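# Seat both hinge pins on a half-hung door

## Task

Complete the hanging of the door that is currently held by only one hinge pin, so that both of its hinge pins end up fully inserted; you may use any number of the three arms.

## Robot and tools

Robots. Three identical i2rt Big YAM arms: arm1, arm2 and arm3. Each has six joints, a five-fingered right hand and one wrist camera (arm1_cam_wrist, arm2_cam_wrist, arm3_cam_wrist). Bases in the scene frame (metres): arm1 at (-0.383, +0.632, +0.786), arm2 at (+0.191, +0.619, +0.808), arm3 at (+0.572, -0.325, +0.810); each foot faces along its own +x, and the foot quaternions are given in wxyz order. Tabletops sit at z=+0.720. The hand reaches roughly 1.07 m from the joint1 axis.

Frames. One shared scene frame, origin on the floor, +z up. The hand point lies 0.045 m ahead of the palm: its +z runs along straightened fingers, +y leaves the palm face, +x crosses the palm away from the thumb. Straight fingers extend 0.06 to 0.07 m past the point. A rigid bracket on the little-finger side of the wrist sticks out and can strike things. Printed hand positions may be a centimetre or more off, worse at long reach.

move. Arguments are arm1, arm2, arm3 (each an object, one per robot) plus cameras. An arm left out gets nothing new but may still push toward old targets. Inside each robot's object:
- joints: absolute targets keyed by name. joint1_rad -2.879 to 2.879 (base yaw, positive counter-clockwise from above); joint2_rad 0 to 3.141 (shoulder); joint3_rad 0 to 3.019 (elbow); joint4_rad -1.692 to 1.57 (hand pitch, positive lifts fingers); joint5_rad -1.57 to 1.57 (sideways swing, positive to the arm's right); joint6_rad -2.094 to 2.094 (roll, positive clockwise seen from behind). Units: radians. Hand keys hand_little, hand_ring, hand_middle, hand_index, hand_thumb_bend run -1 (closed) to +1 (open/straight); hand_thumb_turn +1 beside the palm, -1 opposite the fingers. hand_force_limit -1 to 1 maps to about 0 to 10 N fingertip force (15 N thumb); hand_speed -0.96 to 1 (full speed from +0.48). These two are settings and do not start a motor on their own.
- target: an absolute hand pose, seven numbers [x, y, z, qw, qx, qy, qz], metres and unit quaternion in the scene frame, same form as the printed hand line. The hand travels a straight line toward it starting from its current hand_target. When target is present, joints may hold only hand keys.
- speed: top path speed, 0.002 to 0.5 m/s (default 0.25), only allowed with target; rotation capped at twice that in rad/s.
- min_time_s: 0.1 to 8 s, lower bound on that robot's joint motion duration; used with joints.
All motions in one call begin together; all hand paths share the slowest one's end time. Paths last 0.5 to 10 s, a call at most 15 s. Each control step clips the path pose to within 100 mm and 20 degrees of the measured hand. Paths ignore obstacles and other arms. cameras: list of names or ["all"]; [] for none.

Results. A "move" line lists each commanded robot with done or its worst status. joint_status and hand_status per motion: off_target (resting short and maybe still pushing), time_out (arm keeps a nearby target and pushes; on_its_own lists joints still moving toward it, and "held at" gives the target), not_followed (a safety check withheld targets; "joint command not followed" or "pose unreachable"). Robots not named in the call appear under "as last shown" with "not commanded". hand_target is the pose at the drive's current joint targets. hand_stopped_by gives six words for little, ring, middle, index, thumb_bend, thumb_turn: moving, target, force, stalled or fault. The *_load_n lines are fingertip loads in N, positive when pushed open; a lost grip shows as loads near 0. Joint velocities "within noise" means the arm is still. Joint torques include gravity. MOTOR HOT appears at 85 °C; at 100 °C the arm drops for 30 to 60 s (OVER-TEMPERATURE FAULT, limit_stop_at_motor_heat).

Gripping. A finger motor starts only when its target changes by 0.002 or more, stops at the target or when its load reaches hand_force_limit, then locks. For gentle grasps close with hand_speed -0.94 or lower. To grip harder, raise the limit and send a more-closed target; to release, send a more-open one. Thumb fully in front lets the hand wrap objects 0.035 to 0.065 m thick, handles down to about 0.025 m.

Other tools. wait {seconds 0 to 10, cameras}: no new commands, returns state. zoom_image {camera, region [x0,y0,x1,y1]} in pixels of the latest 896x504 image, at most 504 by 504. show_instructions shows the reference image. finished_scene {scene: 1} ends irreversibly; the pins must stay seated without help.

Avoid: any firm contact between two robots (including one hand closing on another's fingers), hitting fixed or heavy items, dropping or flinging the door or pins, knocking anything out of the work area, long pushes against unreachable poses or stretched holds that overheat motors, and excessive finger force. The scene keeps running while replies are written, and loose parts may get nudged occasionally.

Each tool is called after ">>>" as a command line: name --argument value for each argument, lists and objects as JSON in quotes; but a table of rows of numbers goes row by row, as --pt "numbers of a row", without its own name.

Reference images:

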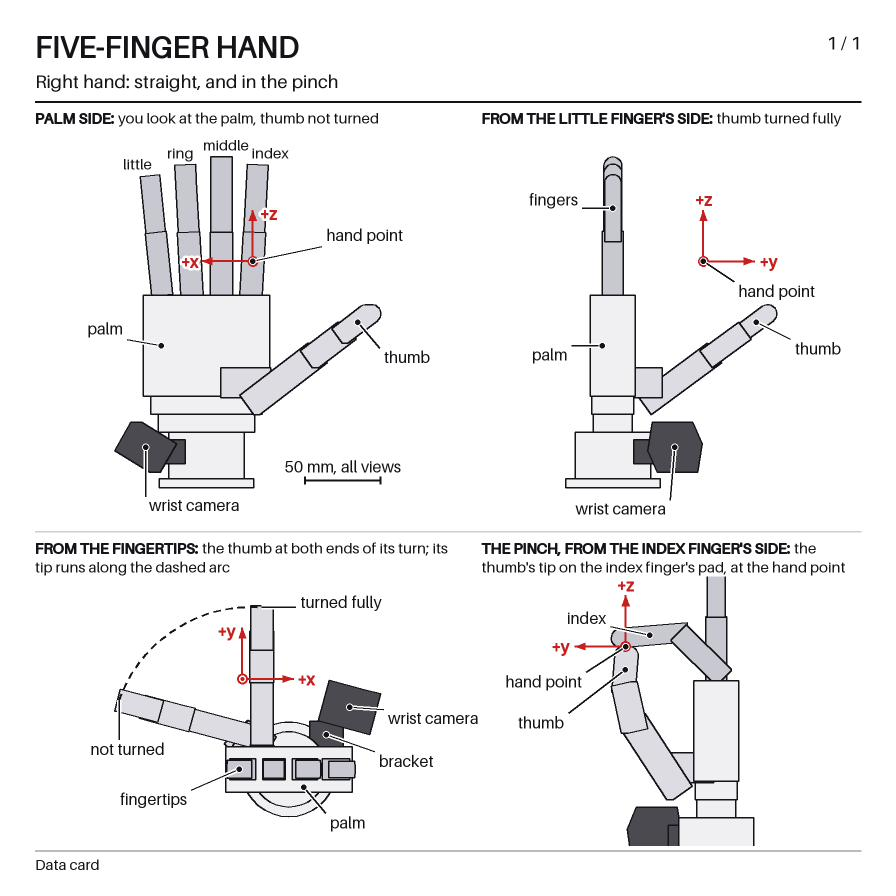

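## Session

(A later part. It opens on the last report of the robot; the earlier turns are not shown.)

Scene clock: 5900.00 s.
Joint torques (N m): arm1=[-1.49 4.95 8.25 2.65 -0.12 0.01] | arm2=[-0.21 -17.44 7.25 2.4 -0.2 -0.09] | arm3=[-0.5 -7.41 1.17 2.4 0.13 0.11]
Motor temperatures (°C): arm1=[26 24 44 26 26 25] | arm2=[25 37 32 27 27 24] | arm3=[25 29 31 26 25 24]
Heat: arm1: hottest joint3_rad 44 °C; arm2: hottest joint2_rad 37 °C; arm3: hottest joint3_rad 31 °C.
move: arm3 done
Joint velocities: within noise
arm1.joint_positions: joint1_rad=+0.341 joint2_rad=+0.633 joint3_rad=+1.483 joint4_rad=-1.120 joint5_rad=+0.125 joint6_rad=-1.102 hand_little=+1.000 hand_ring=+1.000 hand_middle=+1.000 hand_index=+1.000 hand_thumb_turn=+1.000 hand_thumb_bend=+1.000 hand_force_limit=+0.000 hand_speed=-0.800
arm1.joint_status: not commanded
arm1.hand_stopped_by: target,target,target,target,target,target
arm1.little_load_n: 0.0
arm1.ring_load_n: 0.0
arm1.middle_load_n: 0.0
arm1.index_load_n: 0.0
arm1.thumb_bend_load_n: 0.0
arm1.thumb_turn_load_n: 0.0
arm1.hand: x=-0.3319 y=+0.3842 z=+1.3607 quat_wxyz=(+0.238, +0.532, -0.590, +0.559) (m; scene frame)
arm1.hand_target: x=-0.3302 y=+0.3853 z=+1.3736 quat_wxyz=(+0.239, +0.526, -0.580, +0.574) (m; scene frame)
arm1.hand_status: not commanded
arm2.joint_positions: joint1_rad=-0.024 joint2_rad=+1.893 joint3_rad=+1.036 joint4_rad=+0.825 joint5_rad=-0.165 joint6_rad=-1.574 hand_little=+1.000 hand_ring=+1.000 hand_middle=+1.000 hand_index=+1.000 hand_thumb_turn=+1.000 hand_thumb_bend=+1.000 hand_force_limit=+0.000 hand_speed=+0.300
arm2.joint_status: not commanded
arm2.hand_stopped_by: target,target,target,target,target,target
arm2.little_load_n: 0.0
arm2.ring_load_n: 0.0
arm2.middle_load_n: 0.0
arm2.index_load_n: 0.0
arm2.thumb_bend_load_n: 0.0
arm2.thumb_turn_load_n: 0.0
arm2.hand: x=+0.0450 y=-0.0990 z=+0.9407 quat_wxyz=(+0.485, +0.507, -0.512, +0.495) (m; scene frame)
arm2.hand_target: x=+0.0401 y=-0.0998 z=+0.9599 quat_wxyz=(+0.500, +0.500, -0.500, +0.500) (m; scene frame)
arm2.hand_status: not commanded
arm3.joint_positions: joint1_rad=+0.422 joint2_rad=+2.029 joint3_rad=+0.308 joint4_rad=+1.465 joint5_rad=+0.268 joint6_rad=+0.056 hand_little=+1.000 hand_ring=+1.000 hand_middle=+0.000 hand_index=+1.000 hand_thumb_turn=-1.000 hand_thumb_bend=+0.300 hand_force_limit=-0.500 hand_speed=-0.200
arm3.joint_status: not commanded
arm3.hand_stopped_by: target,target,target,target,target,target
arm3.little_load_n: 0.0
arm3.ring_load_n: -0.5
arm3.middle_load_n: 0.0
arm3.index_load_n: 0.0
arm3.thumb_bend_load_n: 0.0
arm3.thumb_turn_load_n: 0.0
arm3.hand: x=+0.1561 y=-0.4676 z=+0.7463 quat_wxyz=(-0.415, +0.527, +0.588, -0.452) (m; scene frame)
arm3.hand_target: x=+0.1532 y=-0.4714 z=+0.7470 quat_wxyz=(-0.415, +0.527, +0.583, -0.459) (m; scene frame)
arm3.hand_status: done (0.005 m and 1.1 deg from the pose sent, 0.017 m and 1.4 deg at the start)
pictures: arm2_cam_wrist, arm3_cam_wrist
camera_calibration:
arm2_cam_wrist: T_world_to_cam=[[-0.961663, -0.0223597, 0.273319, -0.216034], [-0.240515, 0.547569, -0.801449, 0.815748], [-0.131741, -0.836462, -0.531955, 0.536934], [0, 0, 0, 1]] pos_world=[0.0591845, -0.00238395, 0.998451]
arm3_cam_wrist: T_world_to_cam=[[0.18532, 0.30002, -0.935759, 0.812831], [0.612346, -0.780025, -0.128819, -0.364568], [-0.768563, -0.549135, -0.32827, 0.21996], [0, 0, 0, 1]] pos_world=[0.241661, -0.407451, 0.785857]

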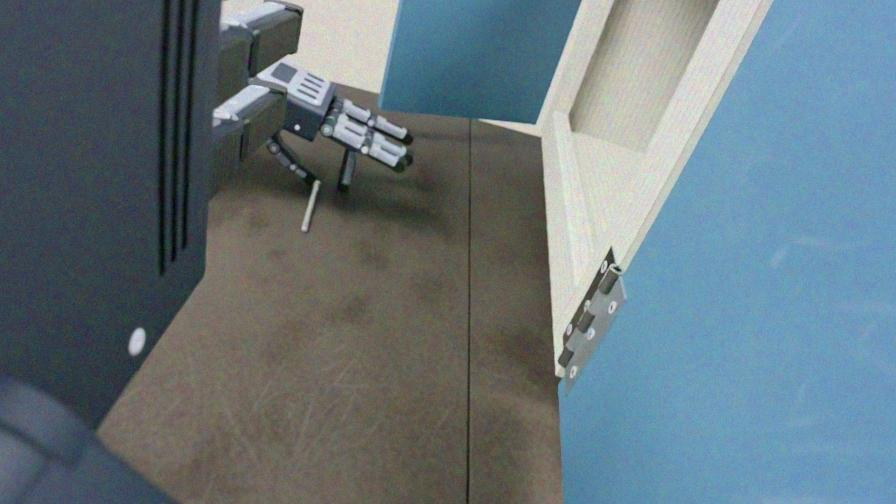

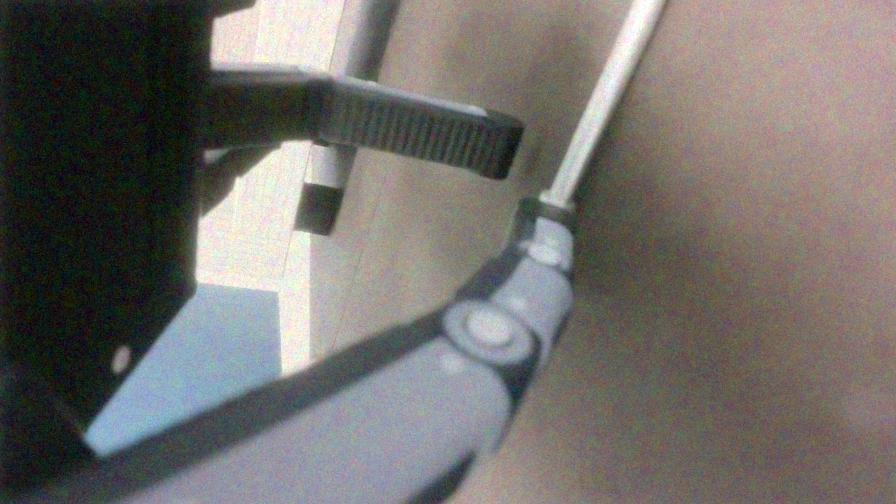

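>>> move --arm3 '{"target": [0.1580, -0.4720, 0.7400, 0.4150, -0.5265, -0.5827, 0.4594], "speed": 0.05}' --cameras '["arm3_cam_wrist", "arm2_cam_wrist"]'

>>> zoom_image --camera "arm2_cam_wrist" --region '[250, 120, 410, 250]'

>>> zoom_image --camera "arm3_cam_wrist" --region '[400, 50, 750, 350]'

Scene clock: 5913.10 s.
Joint torques (N m): arm1=[-1.44 4.89 8.27 2.65 -0.12 0.01] | arm2=[-0.21 -17.49 7.27 2.43 -0.2 -0.09] | arm3=[-0.21 -7.12 0.65 2.3 0.13 0.1]
Motor temperatures (°C): arm1=[26 24 44 26 26 25] | arm2=[25 37 32 27 27 24] | arm3=[25 28 30 26 25 24]
Heat: arm1: hottest joint3_rad 44 °C; arm2: hottest joint2_rad 37 °C; arm3: hottest joint3_rad 30 °C.
move: arm3 done
Joint velocities: within noise
arm1, arm2: as last shown
arm3.joint_positions: joint1_rad=+0.427 joint2_rad=+2.065 joint3_rad=+0.308 joint4_rad=+1.512 joint5_rad=+0.276 joint6_rad=+0.059 hand_little=+1.000 hand_ring=+1.000 hand_middle=+0.000 hand_index=+1.000 hand_thumb_turn=-1.000 hand_thumb_bend=+0.300 hand_force_limit=-0.500 hand_speed=-0.200
arm3.joint_status: not commanded
arm3.hand_stopped_by: target,target,target,target,target,target
arm3.little_load_n: 0.0
arm3.ring_load_n: 0.0
arm3.middle_load_n: 0.0
arm3.index_load_n: 0.0
arm3.thumb_bend_load_n: 0.0
arm3.thumb_turn_load_n: 0.0
arm3.hand: x=+0.1575 y=-0.4676 z=+0.7429 quat_wxyz=(-0.418, +0.527, +0.584, -0.455) (m; scene frame)
arm3.hand_target: x=+0.1581 y=-0.4720 z=+0.7401 quat_wxyz=(-0.415, +0.527, +0.583, -0.459) (m; scene frame)
arm3.hand_status: done (0.005 m and 0.6 deg from the pose sent, 0.008 m and 1.0 deg at the start)
pictures: arm2_cam_wrist, arm3_cam_wrist
camera_calibration:
arm2_cam_wrist: T_world_to_cam=[[-0.961663, -0.0223597, 0.273319, -0.216034], [-0.240515, 0.547569, -0.801449, 0.815748], [-0.131741, -0.836462, -0.531955, 0.536934], [0, 0, 0, 1]] pos_world=[0.0591845, -0.00238395, 0.998451]
arm3_cam_wrist: T_world_to_cam=[[0.176777, 0.295006, -0.939, 0.810779], [0.607702, -0.783178, -0.131645, -0.364543], [-0.774241, -0.54736, -0.317723, 0.213825], [0, 0, 0, 1]] pos_world=[0.243759, -0.407647, 0.781269]

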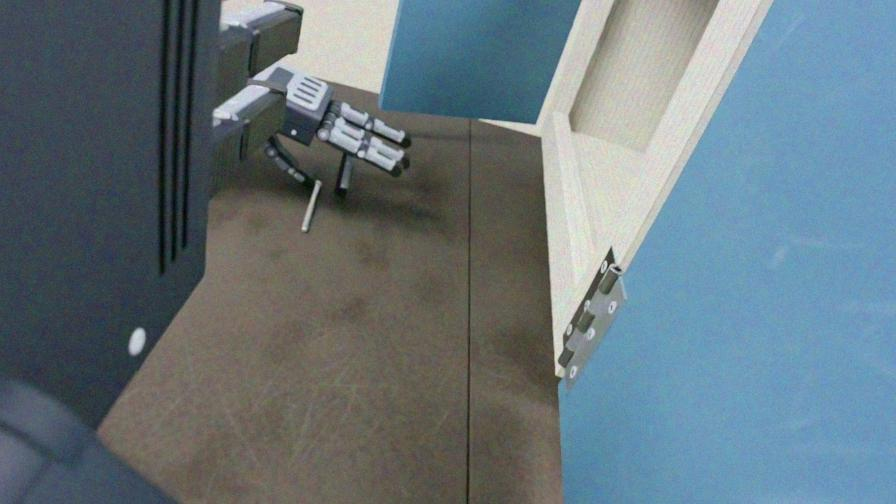

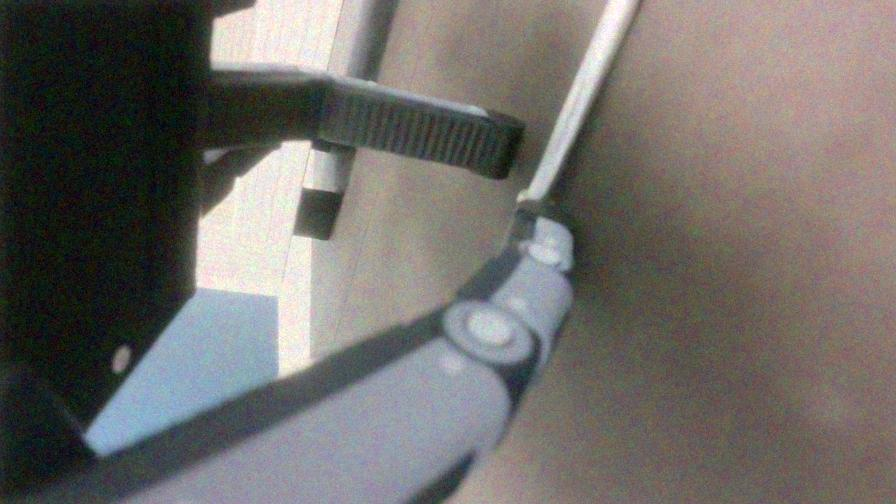

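Scaled by 3.150.

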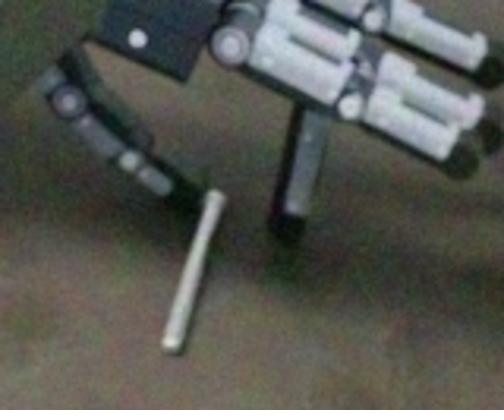

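Scaled by 1.440.

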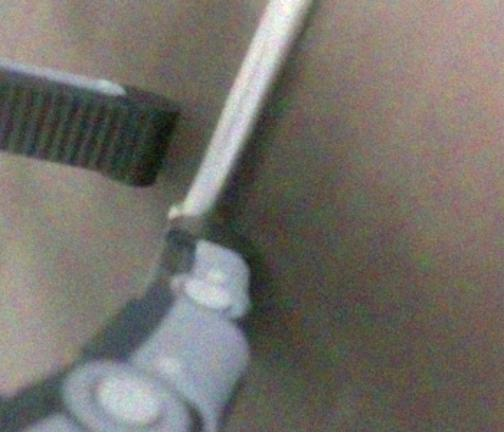

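>>> move --arm3 '{"target": [0.1590, -0.4720, 0.7340, 0.4150, -0.5265, -0.5827, 0.4594], "speed": 0.05}' --cameras '[]'

>>> move --arm3 '{"joints": {"hand_middle": -0.5, "hand_force_limit": -0.7, "hand_speed": -0.95}}' --cameras '["arm3_cam_wrist", "arm2_cam_wrist"]'

>>> zoom_image --camera "arm2_cam_wrist" --region '[280, 160, 360, 220]'

>>> zoom_image --camera "arm3_cam_wrist" --region '[400, 50, 750, 350]'

Scene clock: 5926.27 s.
Joint torques (N m): arm1=[-1.44 4.89 8.25 2.66 -0.12 0.01] | arm2=[-0.09 -17.55 7.24 2.41 -0.2 -0.09] | arm3=[-0.15 -6.53 0.83 1.87 0.11 0.07]
Motor temperatures (°C): arm1=[26 24 44 26 26 25] | arm2=[25 37 32 27 27 24] | arm3=[25 28 29 26 25 24]
Heat: arm1: hottest joint3_rad 44 °C; arm2: hottest joint2_rad 37 °C; arm3: hottest joint3_rad 29 °C.
move: arm3 done
Joint velocities: within noise
arm1, arm2: as last shown
arm2.thumb_bend_load_n: -0.5
arm3.joint_positions: joint1_rad=+0.427 joint2_rad=+2.091 joint3_rad=+0.308 joint4_rad=+1.553 joint5_rad=+0.278 joint6_rad=+0.062 hand_little=+1.000 hand_ring=+1.000 hand_middle=+0.000 hand_index=+1.000 hand_thumb_turn=-1.000 hand_thumb_bend=+0.300 hand_force_limit=-0.500 hand_speed=-0.200
arm3.joint_status: not commanded
arm3.hand_stopped_by: target,target,target,target,target,target
arm3.little_load_n: 0.0
arm3.ring_load_n: 0.0
arm3.middle_load_n: 0.0
arm3.index_load_n: 0.0
arm3.thumb_bend_load_n: -1.5
arm3.thumb_turn_load_n: -0.5
arm3.hand: x=+0.1575 y=-0.4676 z=+0.7427 quat_wxyz=(-0.420, +0.526, +0.578, -0.461) (m; scene frame)
arm3.hand_target: x=+0.1593 y=-0.4718 z=+0.7342 quat_wxyz=(-0.415, +0.527, +0.583, -0.459) (m; scene frame)
arm3.hand_status: done (0.010 m and 0.8 deg from the pose sent, 0.010 m and 0.6 deg at the start)
pictures: none
No camera images: "cameras" was empty.

Scene clock: 5928.43 s.
Joint torques (N m): arm1=[-1.44 4.89 8.25 2.66 -0.12 0.01] | arm2=[-0.26 -17.61 7.24 2.39 -0.19 -0.1] | arm3=[-0.15 -6.59 0.81 1.85 0.1 0.07]
Motor temperatures (°C): arm1=[26 24 44 26 26 25] | arm2=[25 37 32 27 27 24] | arm3=[25 28 29 26 25 24]
Heat: arm1: hottest joint3_rad 44 °C; arm2: hottest joint2_rad 37 °C; arm3: hottest joint3_rad 29 °C.
move: arm3 off_target
Joint velocities: within noise
arm1, arm2: as last shown
arm2.thumb_bend_load_n: 0.0
arm3.joint_positions: joint1_rad=+0.427 joint2_rad=+2.091 joint3_rad=+0.308 joint4_rad=+1.553 joint5_rad=+0.278 joint6_rad=+0.062 hand_little=+1.000 hand_ring=+1.000 hand_middle=-0.197 hand_index=+1.000 hand_thumb_turn=-1.000 hand_thumb_bend=+0.300 hand_force_limit=-0.700 hand_speed=-0.950
arm3.joint_status: hand_middle off_target (ended at -0.197, target -0.500); the others done
arm3.hand_stopped_by: target,target,force,target,target,target
arm3.little_load_n: 0.0
arm3.ring_load_n: 0.0
arm3.middle_load_n: 2.5
arm3.index_load_n: 0.0
arm3.thumb_bend_load_n: -0.5
arm3.thumb_turn_load_n: 0.0
arm3.hand: x=+0.1575 y=-0.4677 z=+0.7428 quat_wxyz=(-0.420, +0.526, +0.578, -0.461) (m; scene frame)
arm3.hand_target: x=+0.1593 y=-0.4719 z=+0.7342 quat_wxyz=(-0.415, +0.527, +0.583, -0.459) (m; scene frame)
arm3.hand_status: not commanded
pictures: arm2_cam_wrist, arm3_cam_wrist
camera_calibration:
arm2_cam_wrist: T_world_to_cam=[[-0.961663, -0.0223597, 0.273319, -0.216034], [-0.240515, 0.547569, -0.801449, 0.815748], [-0.131741, -0.836462, -0.531955, 0.536934], [0, 0, 0, 1]] pos_world=[0.0591845, -0.00238395, 0.998451]
arm3_cam_wrist: T_world_to_cam=[[0.163627, 0.286314, -0.944061, 0.812492], [0.603949, -0.785742, -0.133622, -0.363661], [-0.780046, -0.5483, -0.301488, 0.202134], [0, 0, 0, 1]] pos_world=[0.244361, -0.407542, 0.77939]

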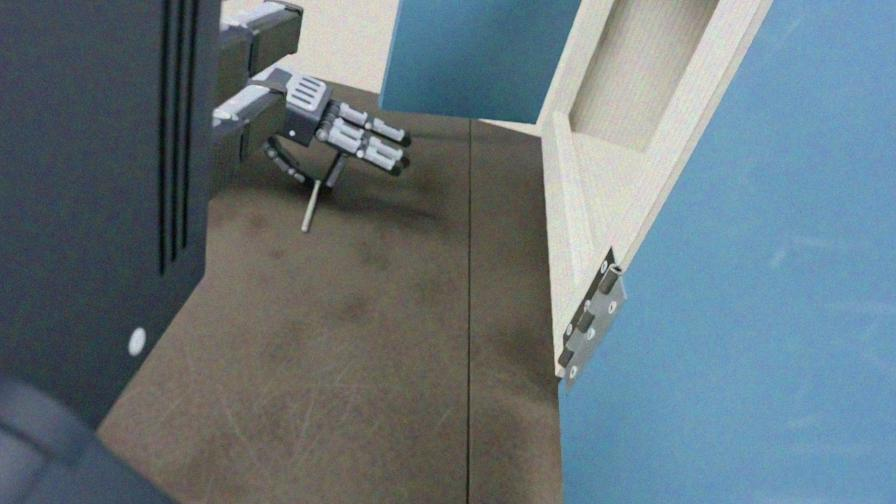

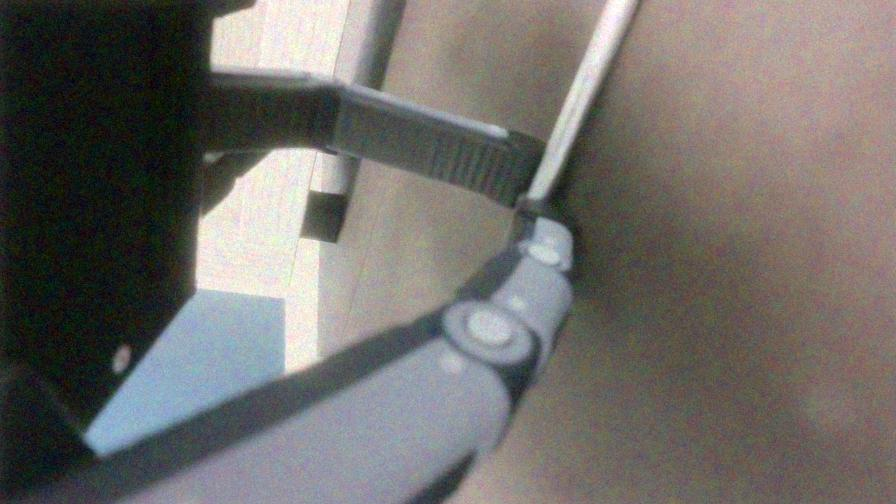

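Scaled by 6.300.

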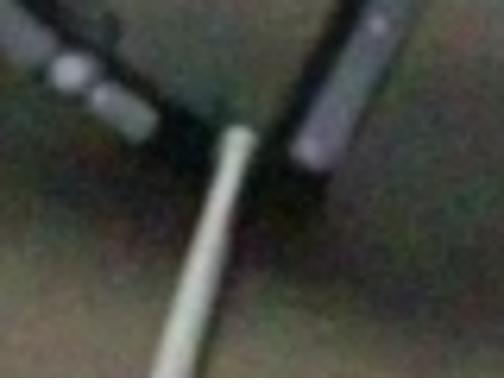

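Scaled by 1.440.

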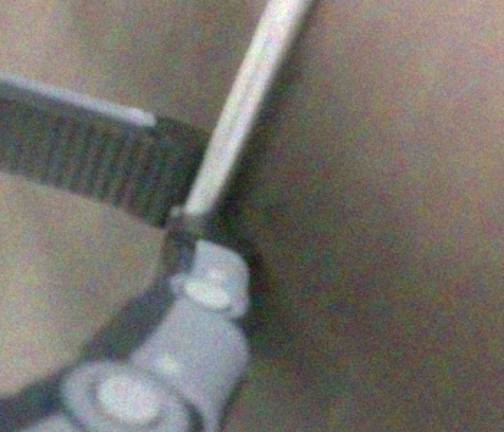

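>>> move --arm3 '{"joints": {"hand_middle": -0.55, "hand_force_limit": -0.1, "hand_speed": -0.95}}' --cameras '["arm3_cam_wrist", "arm2_cam_wrist"]'

>>> zoom_image --camera "arm2_cam_wrist" --region '[280, 160, 360, 220]'

>>> zoom_image --camera "arm3_cam_wrist" --region '[400, 50, 750, 350]'

Scene clock: 5937.30 s.
Joint torques (N m): arm1=[-1.44 4.89 8.25 2.67 -0.12 0.01] | arm2=[-0.15 -17.49 7.25 2.41 -0.2 -0.09] | arm3=[-0.21 -6.59 0.81 1.83 0.1 0.07]
Motor temperatures (°C): arm1=[26 24 44 26 26 25] | arm2=[25 37 32 27 27 24] | arm3=[25 28 29 26 25 24]
Heat: arm1: hottest joint3_rad 44 °C; arm2: hottest joint2_rad 37 °C; arm3: hottest joint3_rad 29 °C.
move: arm3 off_target
Joint velocities: within noise
arm1, arm2: as last shown
arm3.joint_positions: joint1_rad=+0.427 joint2_rad=+2.091 joint3_rad=+0.308 joint4_rad=+1.554 joint5_rad=+0.278 joint6_rad=+0.062 hand_little=+1.000 hand_ring=+1.000 hand_middle=-0.205 hand_index=+1.000 hand_thumb_turn=-1.000 hand_thumb_bend=+0.300 hand_force_limit=-0.100 hand_speed=-0.950
arm3.joint_status: hand_middle off_target (ended at -0.205, target -0.550); the others done
arm3.hand_stopped_by: target,target,force,target,target,target
arm3.little_load_n: 0.0
arm3.ring_load_n: -0.5
arm3.middle_load_n: 4.5
arm3.index_load_n: 0.0
arm3.thumb_bend_load_n: 1.0
arm3.thumb_turn_load_n: 0.0
arm3.hand: x=+0.1574 y=-0.4676 z=+0.7429 quat_wxyz=(-0.420, +0.526, +0.578, -0.461) (m; scene frame)
arm3.hand_target: x=+0.1593 y=-0.4718 z=+0.7341 quat_wxyz=(-0.415, +0.527, +0.583, -0.459) (m; scene frame)
arm3.hand_status: not commanded
pictures: arm2_cam_wrist, arm3_cam_wrist
camera_calibration:
arm2_cam_wrist: T_world_to_cam=[[-0.961663, -0.0223597, 0.273319, -0.216034], [-0.240515, 0.547569, -0.801449, 0.815748], [-0.131741, -0.836462, -0.531955, 0.536934], [0, 0, 0, 1]] pos_world=[0.0591845, -0.00238395, 0.998451]
arm3_cam_wrist: T_world_to_cam=[[0.163285, 0.286155, -0.944168, 0.812689], [0.603608, -0.785971, -0.133821, -0.363502], [-0.780382, -0.548056, -0.301062, 0.202014], [0, 0, 0, 1]] pos_world=[0.244361, -0.407542, 0.77949]

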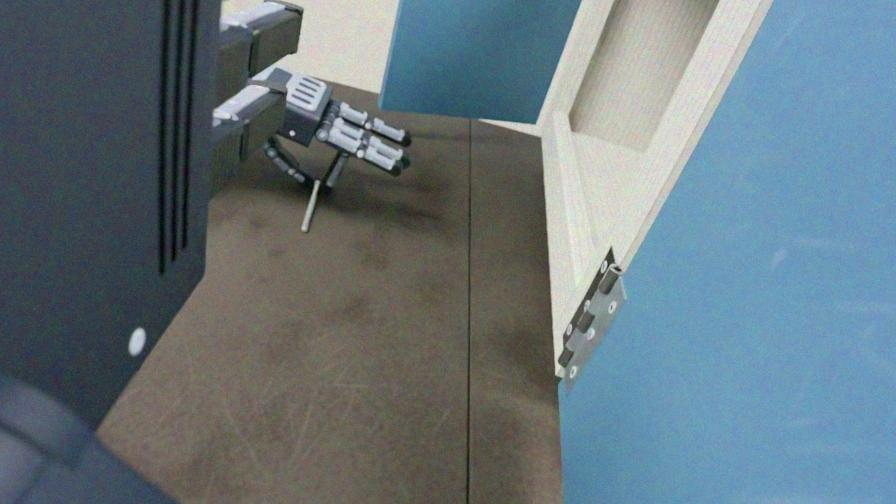

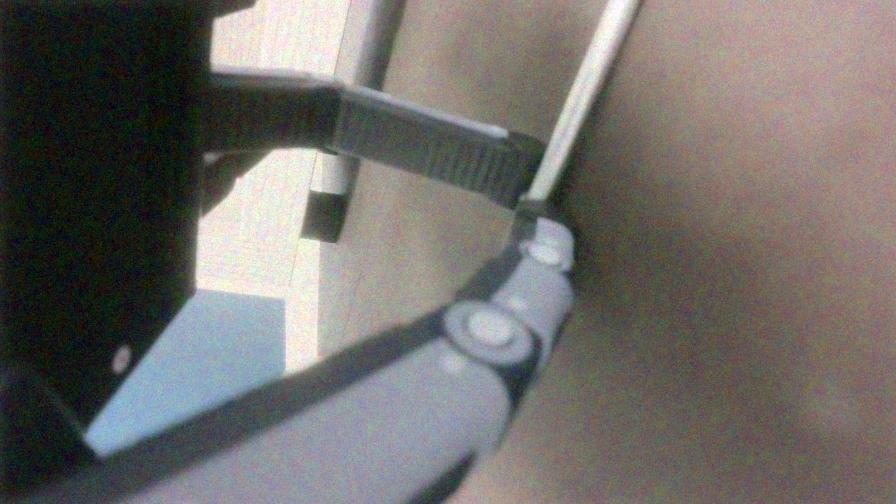

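Scaled by 6.300.

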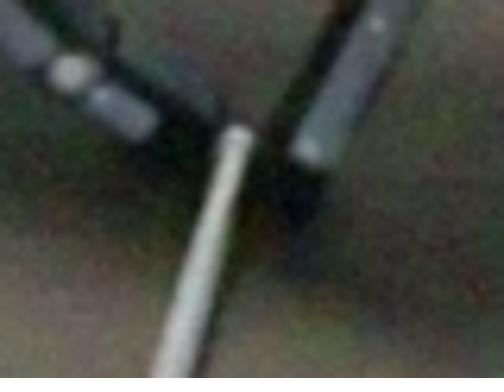

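Scaled by 1.440.

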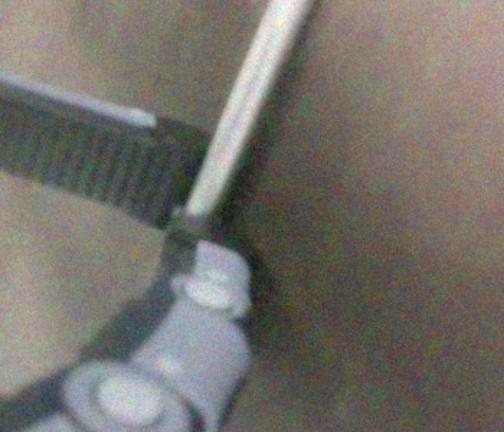

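>>> move --arm3 '{"joints": {"hand_middle": -0.6, "hand_force_limit": 0.2, "hand_speed": -0.95}}' --cameras '[]'

>>> move --arm3 '{"target": [0.1590, -0.4720, 0.7560, 0.4150, -0.5265, -0.5827, 0.4594], "speed": 0.02}' --cameras '["arm3_cam_wrist", "arm2_cam_wrist"]'

>>> zoom_image --camera "arm2_cam_wrist" --region '[280, 160, 360, 220]'

>>> zoom_image --camera "arm3_cam_wrist" --region '[400, 50, 750, 350]'

Scene clock: 5946.73 s.
Joint torques (N m): arm1=[-1.44 4.78 8.27 2.65 -0.12 0.01] | arm2=[-0.21 -17.55 7.24 2.43 -0.2 -0.1] | arm3=[-0.21 -6.53 0.83 1.83 0.09 0.07]
Motor temperatures (°C): arm1=[26 24 44 26 26 25] | arm2=[25 37 32 27 27 24] | arm3=[25 28 29 26 25 24]
Heat: arm1: hottest joint3_rad 44 °C; arm2: hottest joint2_rad 37 °C; arm3: hottest joint3_rad 29 °C.
move: arm3 off_target
Joint velocities: within noise
arm1, arm2: as last shown
arm3.joint_positions: joint1_rad=+0.427 joint2_rad=+2.091 joint3_rad=+0.308 joint4_rad=+1.554 joint5_rad=+0.278 joint6_rad=+0.062 hand_little=+1.000 hand_ring=+1.000 hand_middle=-0.212 hand_index=+1.000 hand_thumb_turn=-1.000 hand_thumb_bend=+0.301 hand_force_limit=+0.200 hand_speed=-0.950
arm3.joint_status: hand_middle off_target (ended at -0.212, target -0.600); the others done
arm3.hand_stopped_by: target,target,force,target,target,target
arm3.little_load_n: 0.0
arm3.ring_load_n: 0.0
arm3.middle_load_n: 6.5
arm3.index_load_n: 0.0
arm3.thumb_bend_load_n: 2.5
arm3.thumb_turn_load_n: -0.5
arm3.hand: x=+0.1573 y=-0.4676 z=+0.7430 quat_wxyz=(-0.420, +0.526, +0.578, -0.461) (m; scene frame)
arm3.hand_target: x=+0.1593 y=-0.4718 z=+0.7341 quat_wxyz=(-0.415, +0.527, +0.583, -0.459) (m; scene frame)
arm3.hand_status: not commanded
pictures: none
No camera images: "cameras" was empty.

Scene clock: 5948.33 s.
Joint torques (N m): arm1=[-1.44 4.78 8.27 2.65 -0.12 0] | arm2=[-0.21 -17.55 7.24 2.43 -0.2 -0.1] | arm3=[-0.15 -9.82 0.06 1.2 0.1 0.07]
Motor temperatures (°C): arm1=[26 24 44 26 26 25] | arm2=[25 37 32 27 27 24] | arm3=[25 28 29 26 25 24]
Heat: arm1: hottest joint3_rad 44 °C; arm2: hottest joint2_rad 37 °C; arm3: hottest joint3_rad 29 °C.
move: arm3 done
Joint velocities: within noise
arm1, arm2: as last shown
arm3.joint_positions: joint1_rad=+0.427 joint2_rad=+2.019 joint3_rad=+0.300 joint4_rad=+1.476 joint5_rad=+0.278 joint6_rad=+0.062 hand_little=+1.000 hand_ring=+1.000 hand_middle=-0.212 hand_index=+1.000 hand_thumb_turn=-1.000 hand_thumb_bend=+0.301 hand_force_limit=+0.200 hand_speed=-0.950
arm3.joint_status: not commanded
arm3.hand_stopped_by: target,target,force,target,target,target
arm3.little_load_n: 0.0
arm3.ring_load_n: 0.0
arm3.middle_load_n: 6.5
arm3.index_load_n: 0.0
arm3.thumb_bend_load_n: 4.0
arm3.thumb_turn_load_n: 0.5
arm3.hand: x=+0.1567 y=-0.4678 z=+0.7521 quat_wxyz=(-0.418, +0.528, +0.582, -0.456) (m; scene frame)
arm3.hand_target: x=+0.1591 y=-0.4719 z=+0.7559 quat_wxyz=(-0.415, +0.526, +0.583, -0.459) (m; scene frame)
arm3.hand_status: done (0.006 m and 0.5 deg from the pose sent, 0.014 m and 0.9 deg at the start)
pictures: arm2_cam_wrist, arm3_cam_wrist
camera_calibration:
arm2_cam_wrist: T_world_to_cam=[[-0.961663, -0.0223597, 0.273319, -0.216034], [-0.240515, 0.547569, -0.801449, 0.815748], [-0.131741, -0.836462, -0.531955, 0.536934], [0, 0, 0, 1]] pos_world=[0.0591845, -0.00238395, 0.998451]
arm3_cam_wrist: T_world_to_cam=[[0.175312, 0.290977, -0.940531, 0.819071], [0.605326, -0.785271, -0.130112, -0.36475], [-0.776431, -0.546518, -0.313803, 0.213741], [0, 0, 0, 1]] pos_world=[0.243155, -0.407944, 0.789976]

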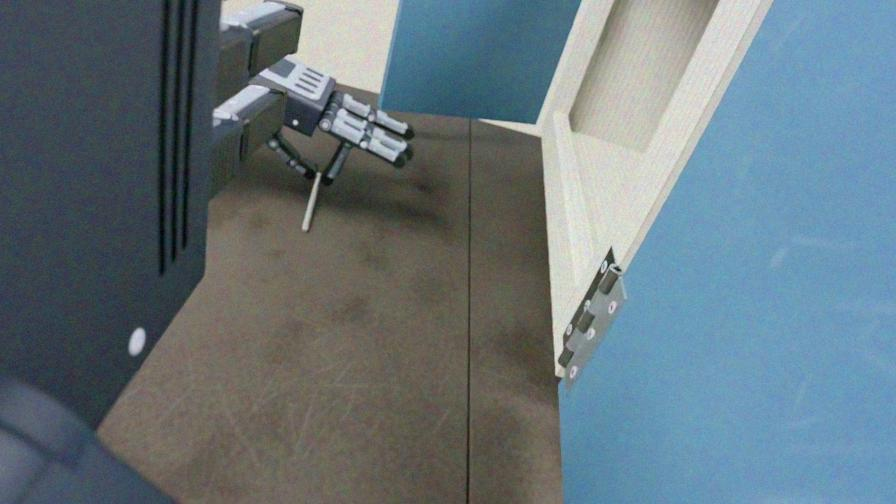

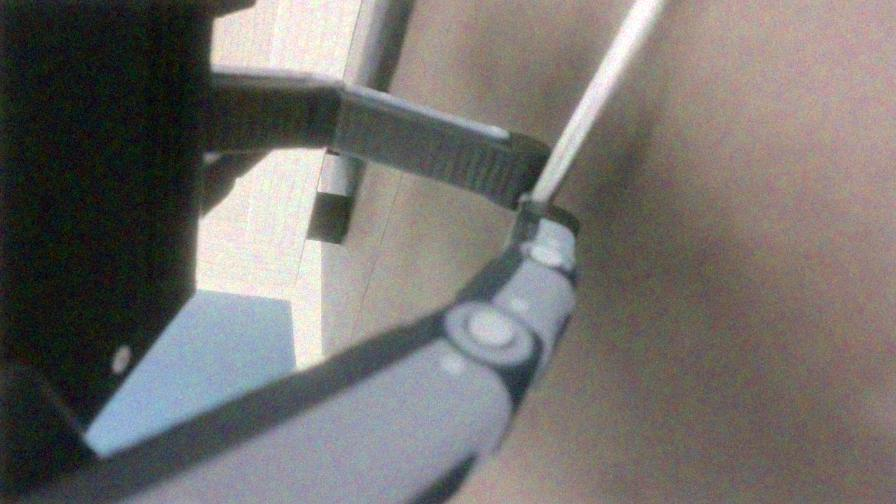

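Scaled by 6.300.

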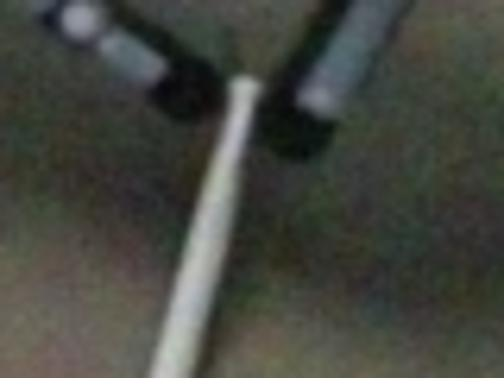

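Scaled by 1.440.

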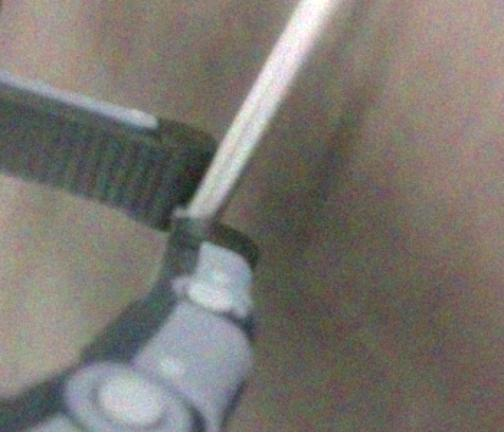

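>>> move --arm3 '{"target": [0.1590, -0.4680, 0.7800, 0.4150, -0.5265, -0.5827, 0.4594], "speed": 0.02}' --cameras '["arm3_cam_wrist", "arm2_cam_wrist"]'

>>> zoom_image --camera "arm2_cam_wrist" --region '[270, 130, 370, 240]'

>>> zoom_image --camera "arm3_cam_wrist" --region '[400, 0, 750, 350]'

Scene clock: 5958.43 s.
Joint torques (N m): arm1=[-1.44 4.78 8.27 2.66 -0.12 0] | arm2=[-0.26 -17.49 7.24 2.4 -0.2 -0.09] | arm3=[-1.2 -9.17 0.87 1.18 -0.03 0.03]
Motor temperatures (°C): arm1=[26 24 44 26 26 25] | arm2=[25 37 32 27 27 24] | arm3=[25 28 29 25 25 24]
Heat: arm1: hottest joint3_rad 44 °C; arm2: hottest joint2_rad 37 °C; arm3: hottest joint3_rad 29 °C.
move: arm3 done
Joint velocities: within noise
arm1, arm2: as last shown
arm3.joint_positions: joint1_rad=+0.427 joint2_rad=+1.879 joint3_rad=+0.278 joint4_rad=+1.360 joint5_rad=+0.268 joint6_rad=+0.062 hand_little=+1.000 hand_ring=+1.000 hand_middle=-0.212 hand_index=+1.000 hand_thumb_turn=-1.000 hand_thumb_bend=+0.301 hand_force_limit=+0.200 hand_speed=-0.950
arm3.joint_status: not commanded
arm3.hand_stopped_by: target,target,force,target,target,target
arm3.little_load_n: 0.0
arm3.ring_load_n: 0.0
arm3.middle_load_n: 6.0
arm3.index_load_n: 0.0
arm3.thumb_bend_load_n: 3.5
arm3.thumb_turn_load_n: 0.5
arm3.hand: x=+0.1578 y=-0.4694 z=+0.7768 quat_wxyz=(-0.415, +0.526, +0.583, -0.459) (m; scene frame)
arm3.hand_target: x=+0.1590 y=-0.4680 z=+0.7799 quat_wxyz=(-0.415, +0.526, +0.583, -0.459) (m; scene frame)
arm3.hand_status: done (0.004 m and 0.1 deg from the pose sent, 0.028 m and 0.5 deg at the start)
pictures: arm2_cam_wrist, arm3_cam_wrist
camera_calibration:
arm2_cam_wrist: T_world_to_cam=[[-0.961663, -0.0223597, 0.273319, -0.216034], [-0.240515, 0.547569, -0.801449, 0.815748], [-0.131741, -0.836462, -0.531955, 0.536934], [0, 0, 0, 1]] pos_world=[0.0591845, -0.00238395, 0.998451]
arm3_cam_wrist: T_world_to_cam=[[0.171695, 0.289854, -0.941544, 0.843435], [0.612759, -0.779783, -0.128316, -0.36344], [-0.771393, -0.554909, -0.311496, 0.215047], [0, 0, 0, 1]] pos_world=[0.243773, -0.408546, 0.814482]

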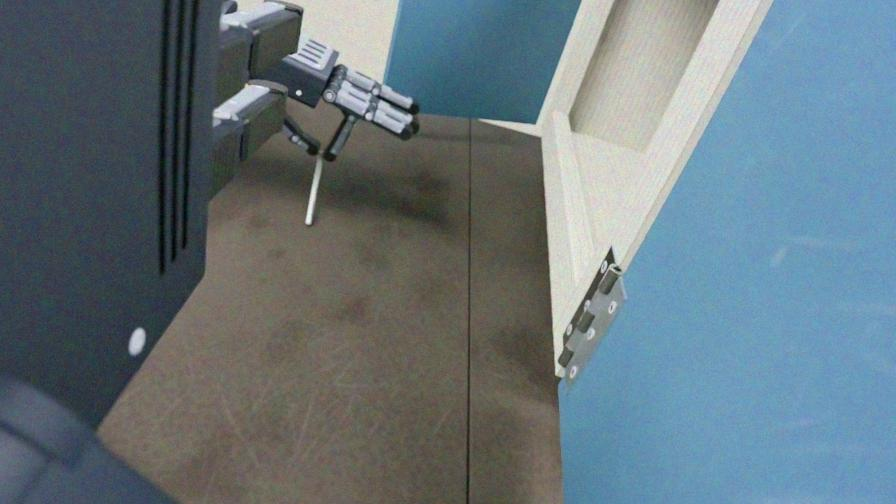

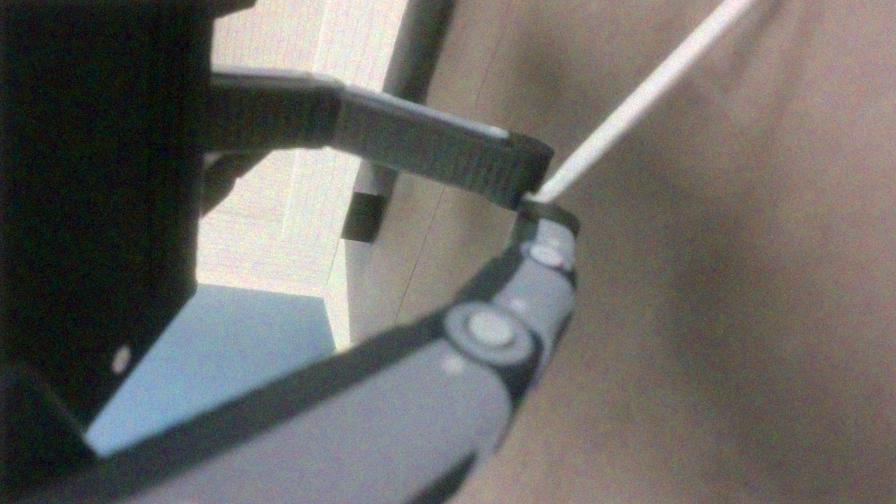

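Scaled by 4.582.

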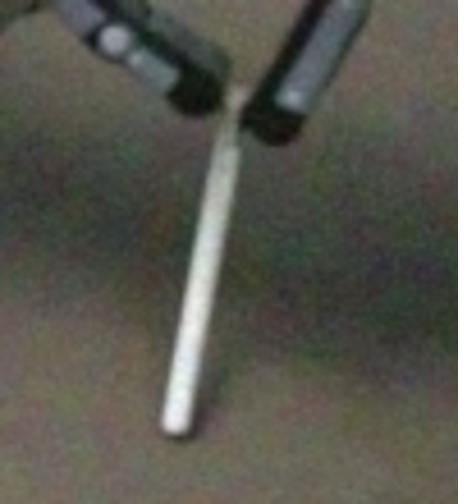

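Scaled by 1.440.

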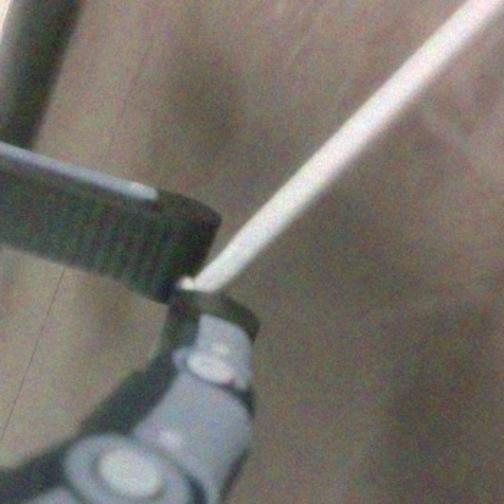

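>>> move --arm3 '{"target": [0.1590, -0.4550, 0.8600, 0.4150, -0.5265, -0.5827, 0.4594], "speed": 0.04}' --cameras '["arm3_cam_wrist", "arm2_cam_wrist"]'

>>> zoom_image --camera "arm2_cam_wrist" --region '[270, 30, 370, 180]'

Scene clock: 6092.10 s.
Joint torques (N m): arm1=[-1.44 4.84 8.24 2.65 -0.12 0.01] | arm2=[-0.26 -17.61 7.24 2.4 -0.2 -0.1] | arm3=[-1.79 -6.42 4.72 1.17 -0.04 -0.07]
Motor temperatures (°C): arm1=[26 24 44 26 26 25] | arm2=[25 37 32 27 27 24] | arm3=[25 28 28 25 25 24]
Heat: arm1: hottest joint3_rad 44 °C; arm2: hottest joint2_rad 37 °C; arm3: hottest joint2_rad 28 °C.
move: arm3 done
Joint velocities: within noise
arm1.joint_positions: joint1_rad=+0.341 joint2_rad=+0.633 joint3_rad=+1.483 joint4_rad=-1.120 joint5_rad=+0.125 joint6_rad=-1.102 hand_little=+1.000 hand_ring=+1.000 hand_middle=+1.000 hand_index=+1.000 hand_thumb_turn=+1.000 hand_thumb_bend=+1.000 hand_force_limit=+0.000 hand_speed=-0.800
arm1.joint_status: not commanded
arm1.hand_stopped_by: target,target,target,target,target,target
arm1.little_load_n: 0.0
arm1.ring_load_n: -0.5
arm1.middle_load_n: 0.0
arm1.index_load_n: 0.0
arm1.thumb_bend_load_n: 0.0
arm1.thumb_turn_load_n: 0.0
arm1.hand: x=-0.3319 y=+0.3842 z=+1.3607 quat_wxyz=(+0.238, +0.532, -0.590, +0.559) (m; scene frame)
arm1.hand_target: x=-0.3302 y=+0.3853 z=+1.3736 quat_wxyz=(+0.239, +0.526, -0.580, +0.574) (m; scene frame)
arm1.hand_status: not commanded
arm2.joint_positions: joint1_rad=-0.024 joint2_rad=+1.893 joint3_rad=+1.036 joint4_rad=+0.825 joint5_rad=-0.165 joint6_rad=-1.574 hand_little=+1.000 hand_ring=+1.000 hand_middle=+1.000 hand_index=+1.000 hand_thumb_turn=+1.000 hand_thumb_bend=+1.000 hand_force_limit=+0.000 hand_speed=+0.300
arm2.joint_status: not commanded
arm2.hand_stopped_by: target,target,target,target,target,target
arm2.little_load_n: 0.0
arm2.ring_load_n: 0.0
arm2.middle_load_n: 0.0
arm2.index_load_n: 0.0
arm2.thumb_bend_load_n: 0.0
arm2.thumb_turn_load_n: 0.0
arm2.hand: x=+0.0450 y=-0.0990 z=+0.9407 quat_wxyz=(+0.485, +0.507, -0.512, +0.495) (m; scene frame)
arm2.hand_target: x=+0.0401 y=-0.0998 z=+0.9599 quat_wxyz=(+0.500, +0.500, -0.500, +0.500) (m; scene frame)
arm2.hand_status: not commanded
arm3.joint_positions: joint1_rad=+0.388 joint2_rad=+1.391 joint3_rad=+0.260 joint4_rad=+0.891 joint5_rad=+0.223 joint6_rad=+0.060 hand_little=+1.000 hand_ring=+1.000 hand_middle=-0.213 hand_index=+1.000 hand_thumb_turn=-1.000 hand_thumb_bend=+0.300 hand_force_limit=+0.200 hand_speed=-0.950
arm3.joint_status: not commanded
arm3.hand_stopped_by: target,target,force,target,target,target
arm3.little_load_n: 0.0
arm3.ring_load_n: 0.0
arm3.middle_load_n: 0.0
arm3.index_load_n: 0.0
arm3.thumb_bend_load_n: 0.0
arm3.thumb_turn_load_n: 0.0
arm3.hand: x=+0.1606 y=-0.4596 z=+0.8575 quat_wxyz=(-0.411, +0.527, +0.583, -0.462) (m; scene frame)
arm3.hand_target: x=+0.1590 y=-0.4550 z=+0.8600 quat_wxyz=(-0.415, +0.527, +0.583, -0.459) (m; scene frame)
arm3.hand_status: done (0.005 m and 0.6 deg from the pose sent, 0.084 m and 0.1 deg at the start)
pictures: arm2_cam_wrist, arm3_cam_wrist
camera_calibration:
arm2_cam_wrist: T_world_to_cam=[[-0.961663, -0.0223597, 0.273319, -0.216034], [-0.240515, 0.547569, -0.801449, 0.815748], [-0.131741, -0.836462, -0.531955, 0.536934], [0, 0, 0, 1]] pos_world=[0.0591845, -0.00238395, 0.998451]
arm3_cam_wrist: T_world_to_cam=[[0.172767, 0.282854, -0.943475, 0.914358], [0.617454, -0.7774, -0.119998, -0.35392], [-0.767399, -0.561821, -0.308958, 0.241756], [0, 0, 0, 1]] pos_world=[0.246082, -0.397944, 0.894897]

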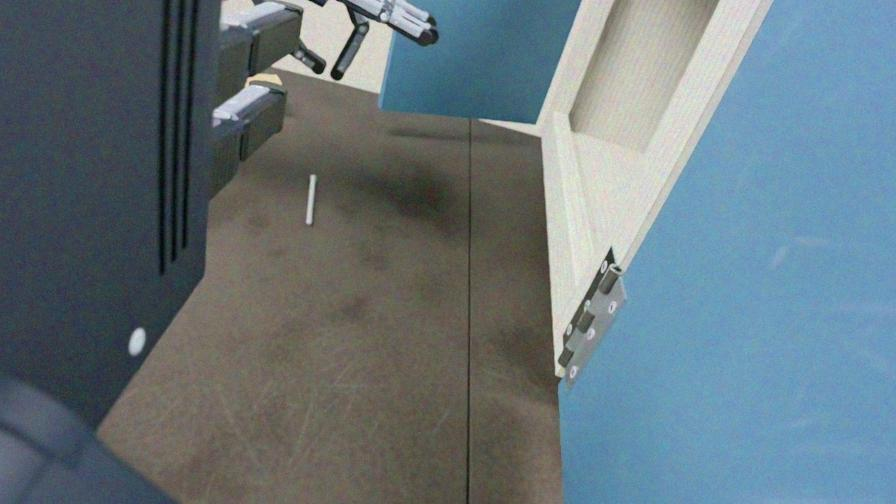

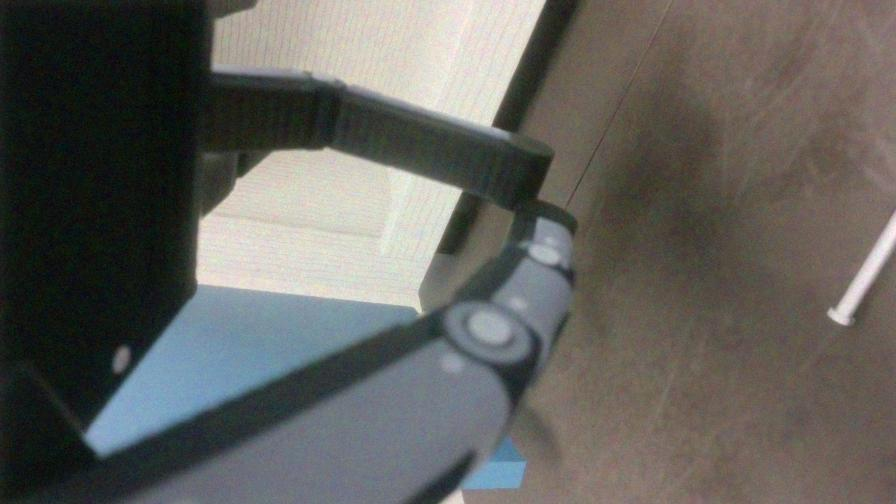

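Scaled by 3.360.

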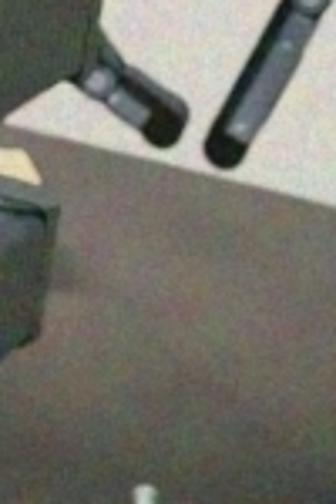

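>>> move --arm3 '{"target": [0.1750, -0.4250, 0.8200, 0.3933, -0.5316, -0.6030, 0.4462], "speed": 0.12, "joints": {"hand_middle": 0.9, "hand_index": 0.9, "hand_thumb_bend": 0.2, "hand_speed": -0.3}}' --cameras '["arm3_cam_wrist", "arm2_cam_wrist"]'

>>> zoom_image --camera "arm2_cam_wrist" --region '[250, 120, 410, 250]'

Scene clock: 6168.47 s.
Joint torques (N m): arm1=[-1.38 4.89 8.25 2.65 -0.12 0.01] | arm2=[-0.26 -17.49 7.24 2.41 -0.2 -0.1] | arm3=[-1.49 -4.84 3.29 2.41 -0.05 -0.07]
Motor temperatures (°C): arm1=[26 24 44 26 26 25] | arm2=[25 37 32 27 27 24] | arm3=[25 28 29 25 25 24]
Heat: arm1: hottest joint3_rad 44 °C; arm2: hottest joint2_rad 37 °C; arm3: hottest joint3_rad 29 °C.
move: arm3 done
Joint velocities: within noise
arm1, arm2: as last shown
arm1.ring_load_n: 0.0
arm3.joint_positions: joint1_rad=+0.263 joint2_rad=+1.485 joint3_rad=+0.214 joint4_rad=+0.971 joint5_rad=+0.080 joint6_rad=+0.031 hand_little=+1.000 hand_ring=+1.000 hand_middle=+0.900 hand_index=+0.900 hand_thumb_turn=-1.000 hand_thumb_bend=+0.200 hand_force_limit=+0.200 hand_speed=-0.300
arm3.joint_status: all done
arm3.hand_stopped_by: target,target,target,target,target,target
arm3.little_load_n: 0.0
arm3.ring_load_n: 0.0
arm3.middle_load_n: 0.0
arm3.index_load_n: 0.0
arm3.thumb_bend_load_n: 0.0
arm3.thumb_turn_load_n: 0.0
arm3.hand: x=+0.1748 y=-0.4283 z=+0.8212 quat_wxyz=(-0.389, +0.533, +0.604, -0.447) (m; scene frame)
arm3.hand_target: x=+0.1751 y=-0.4251 z=+0.8200 quat_wxyz=(-0.393, +0.532, +0.603, -0.446) (m; scene frame)
arm3.hand_status: done (0.004 m and 0.6 deg from the pose sent, 0.053 m and 3.6 deg at the start)
pictures: arm2_cam_wrist, arm3_cam_wrist
camera_calibration:
arm2_cam_wrist: T_world_to_cam=[[-0.961663, -0.0223597, 0.273319, -0.216034], [-0.240515, 0.547569, -0.801449, 0.815748], [-0.131741, -0.836462, -0.531955, 0.536934], [0, 0, 0, 1]] pos_world=[0.0591845, -0.00238395, 0.998451]
arm3_cam_wrist: T_world_to_cam=[[0.226996, 0.294559, -0.928282, 0.851854], [0.640405, -0.763253, -0.0855922, -0.368984], [-0.733726, -0.575048, -0.361893, 0.290924], [0, 0, 0, 1]] pos_world=[0.25639, -0.365254, 0.864462]

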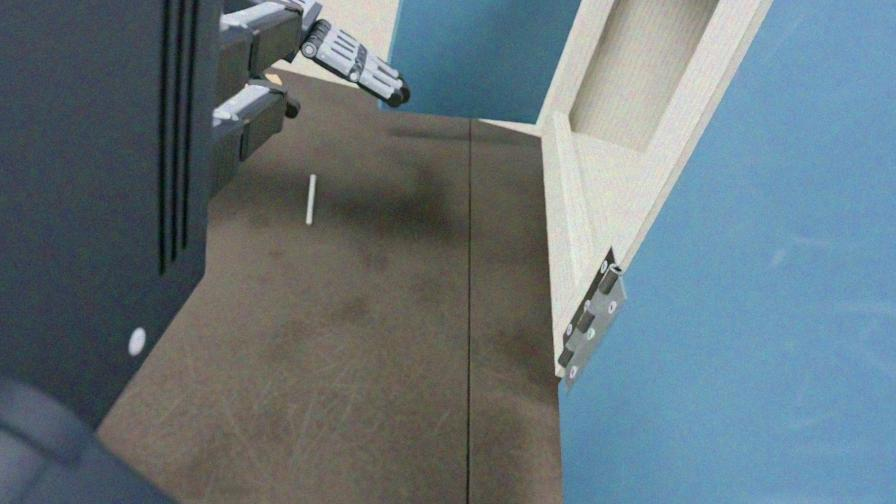

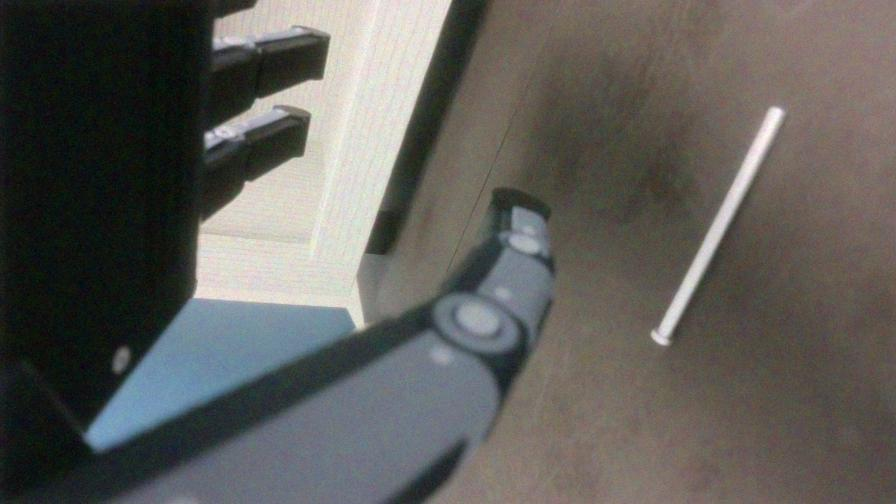

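Scaled by 3.150.

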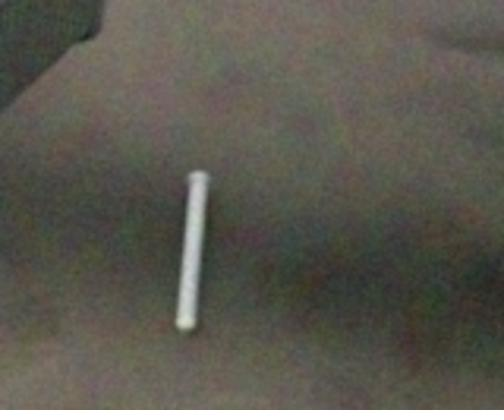

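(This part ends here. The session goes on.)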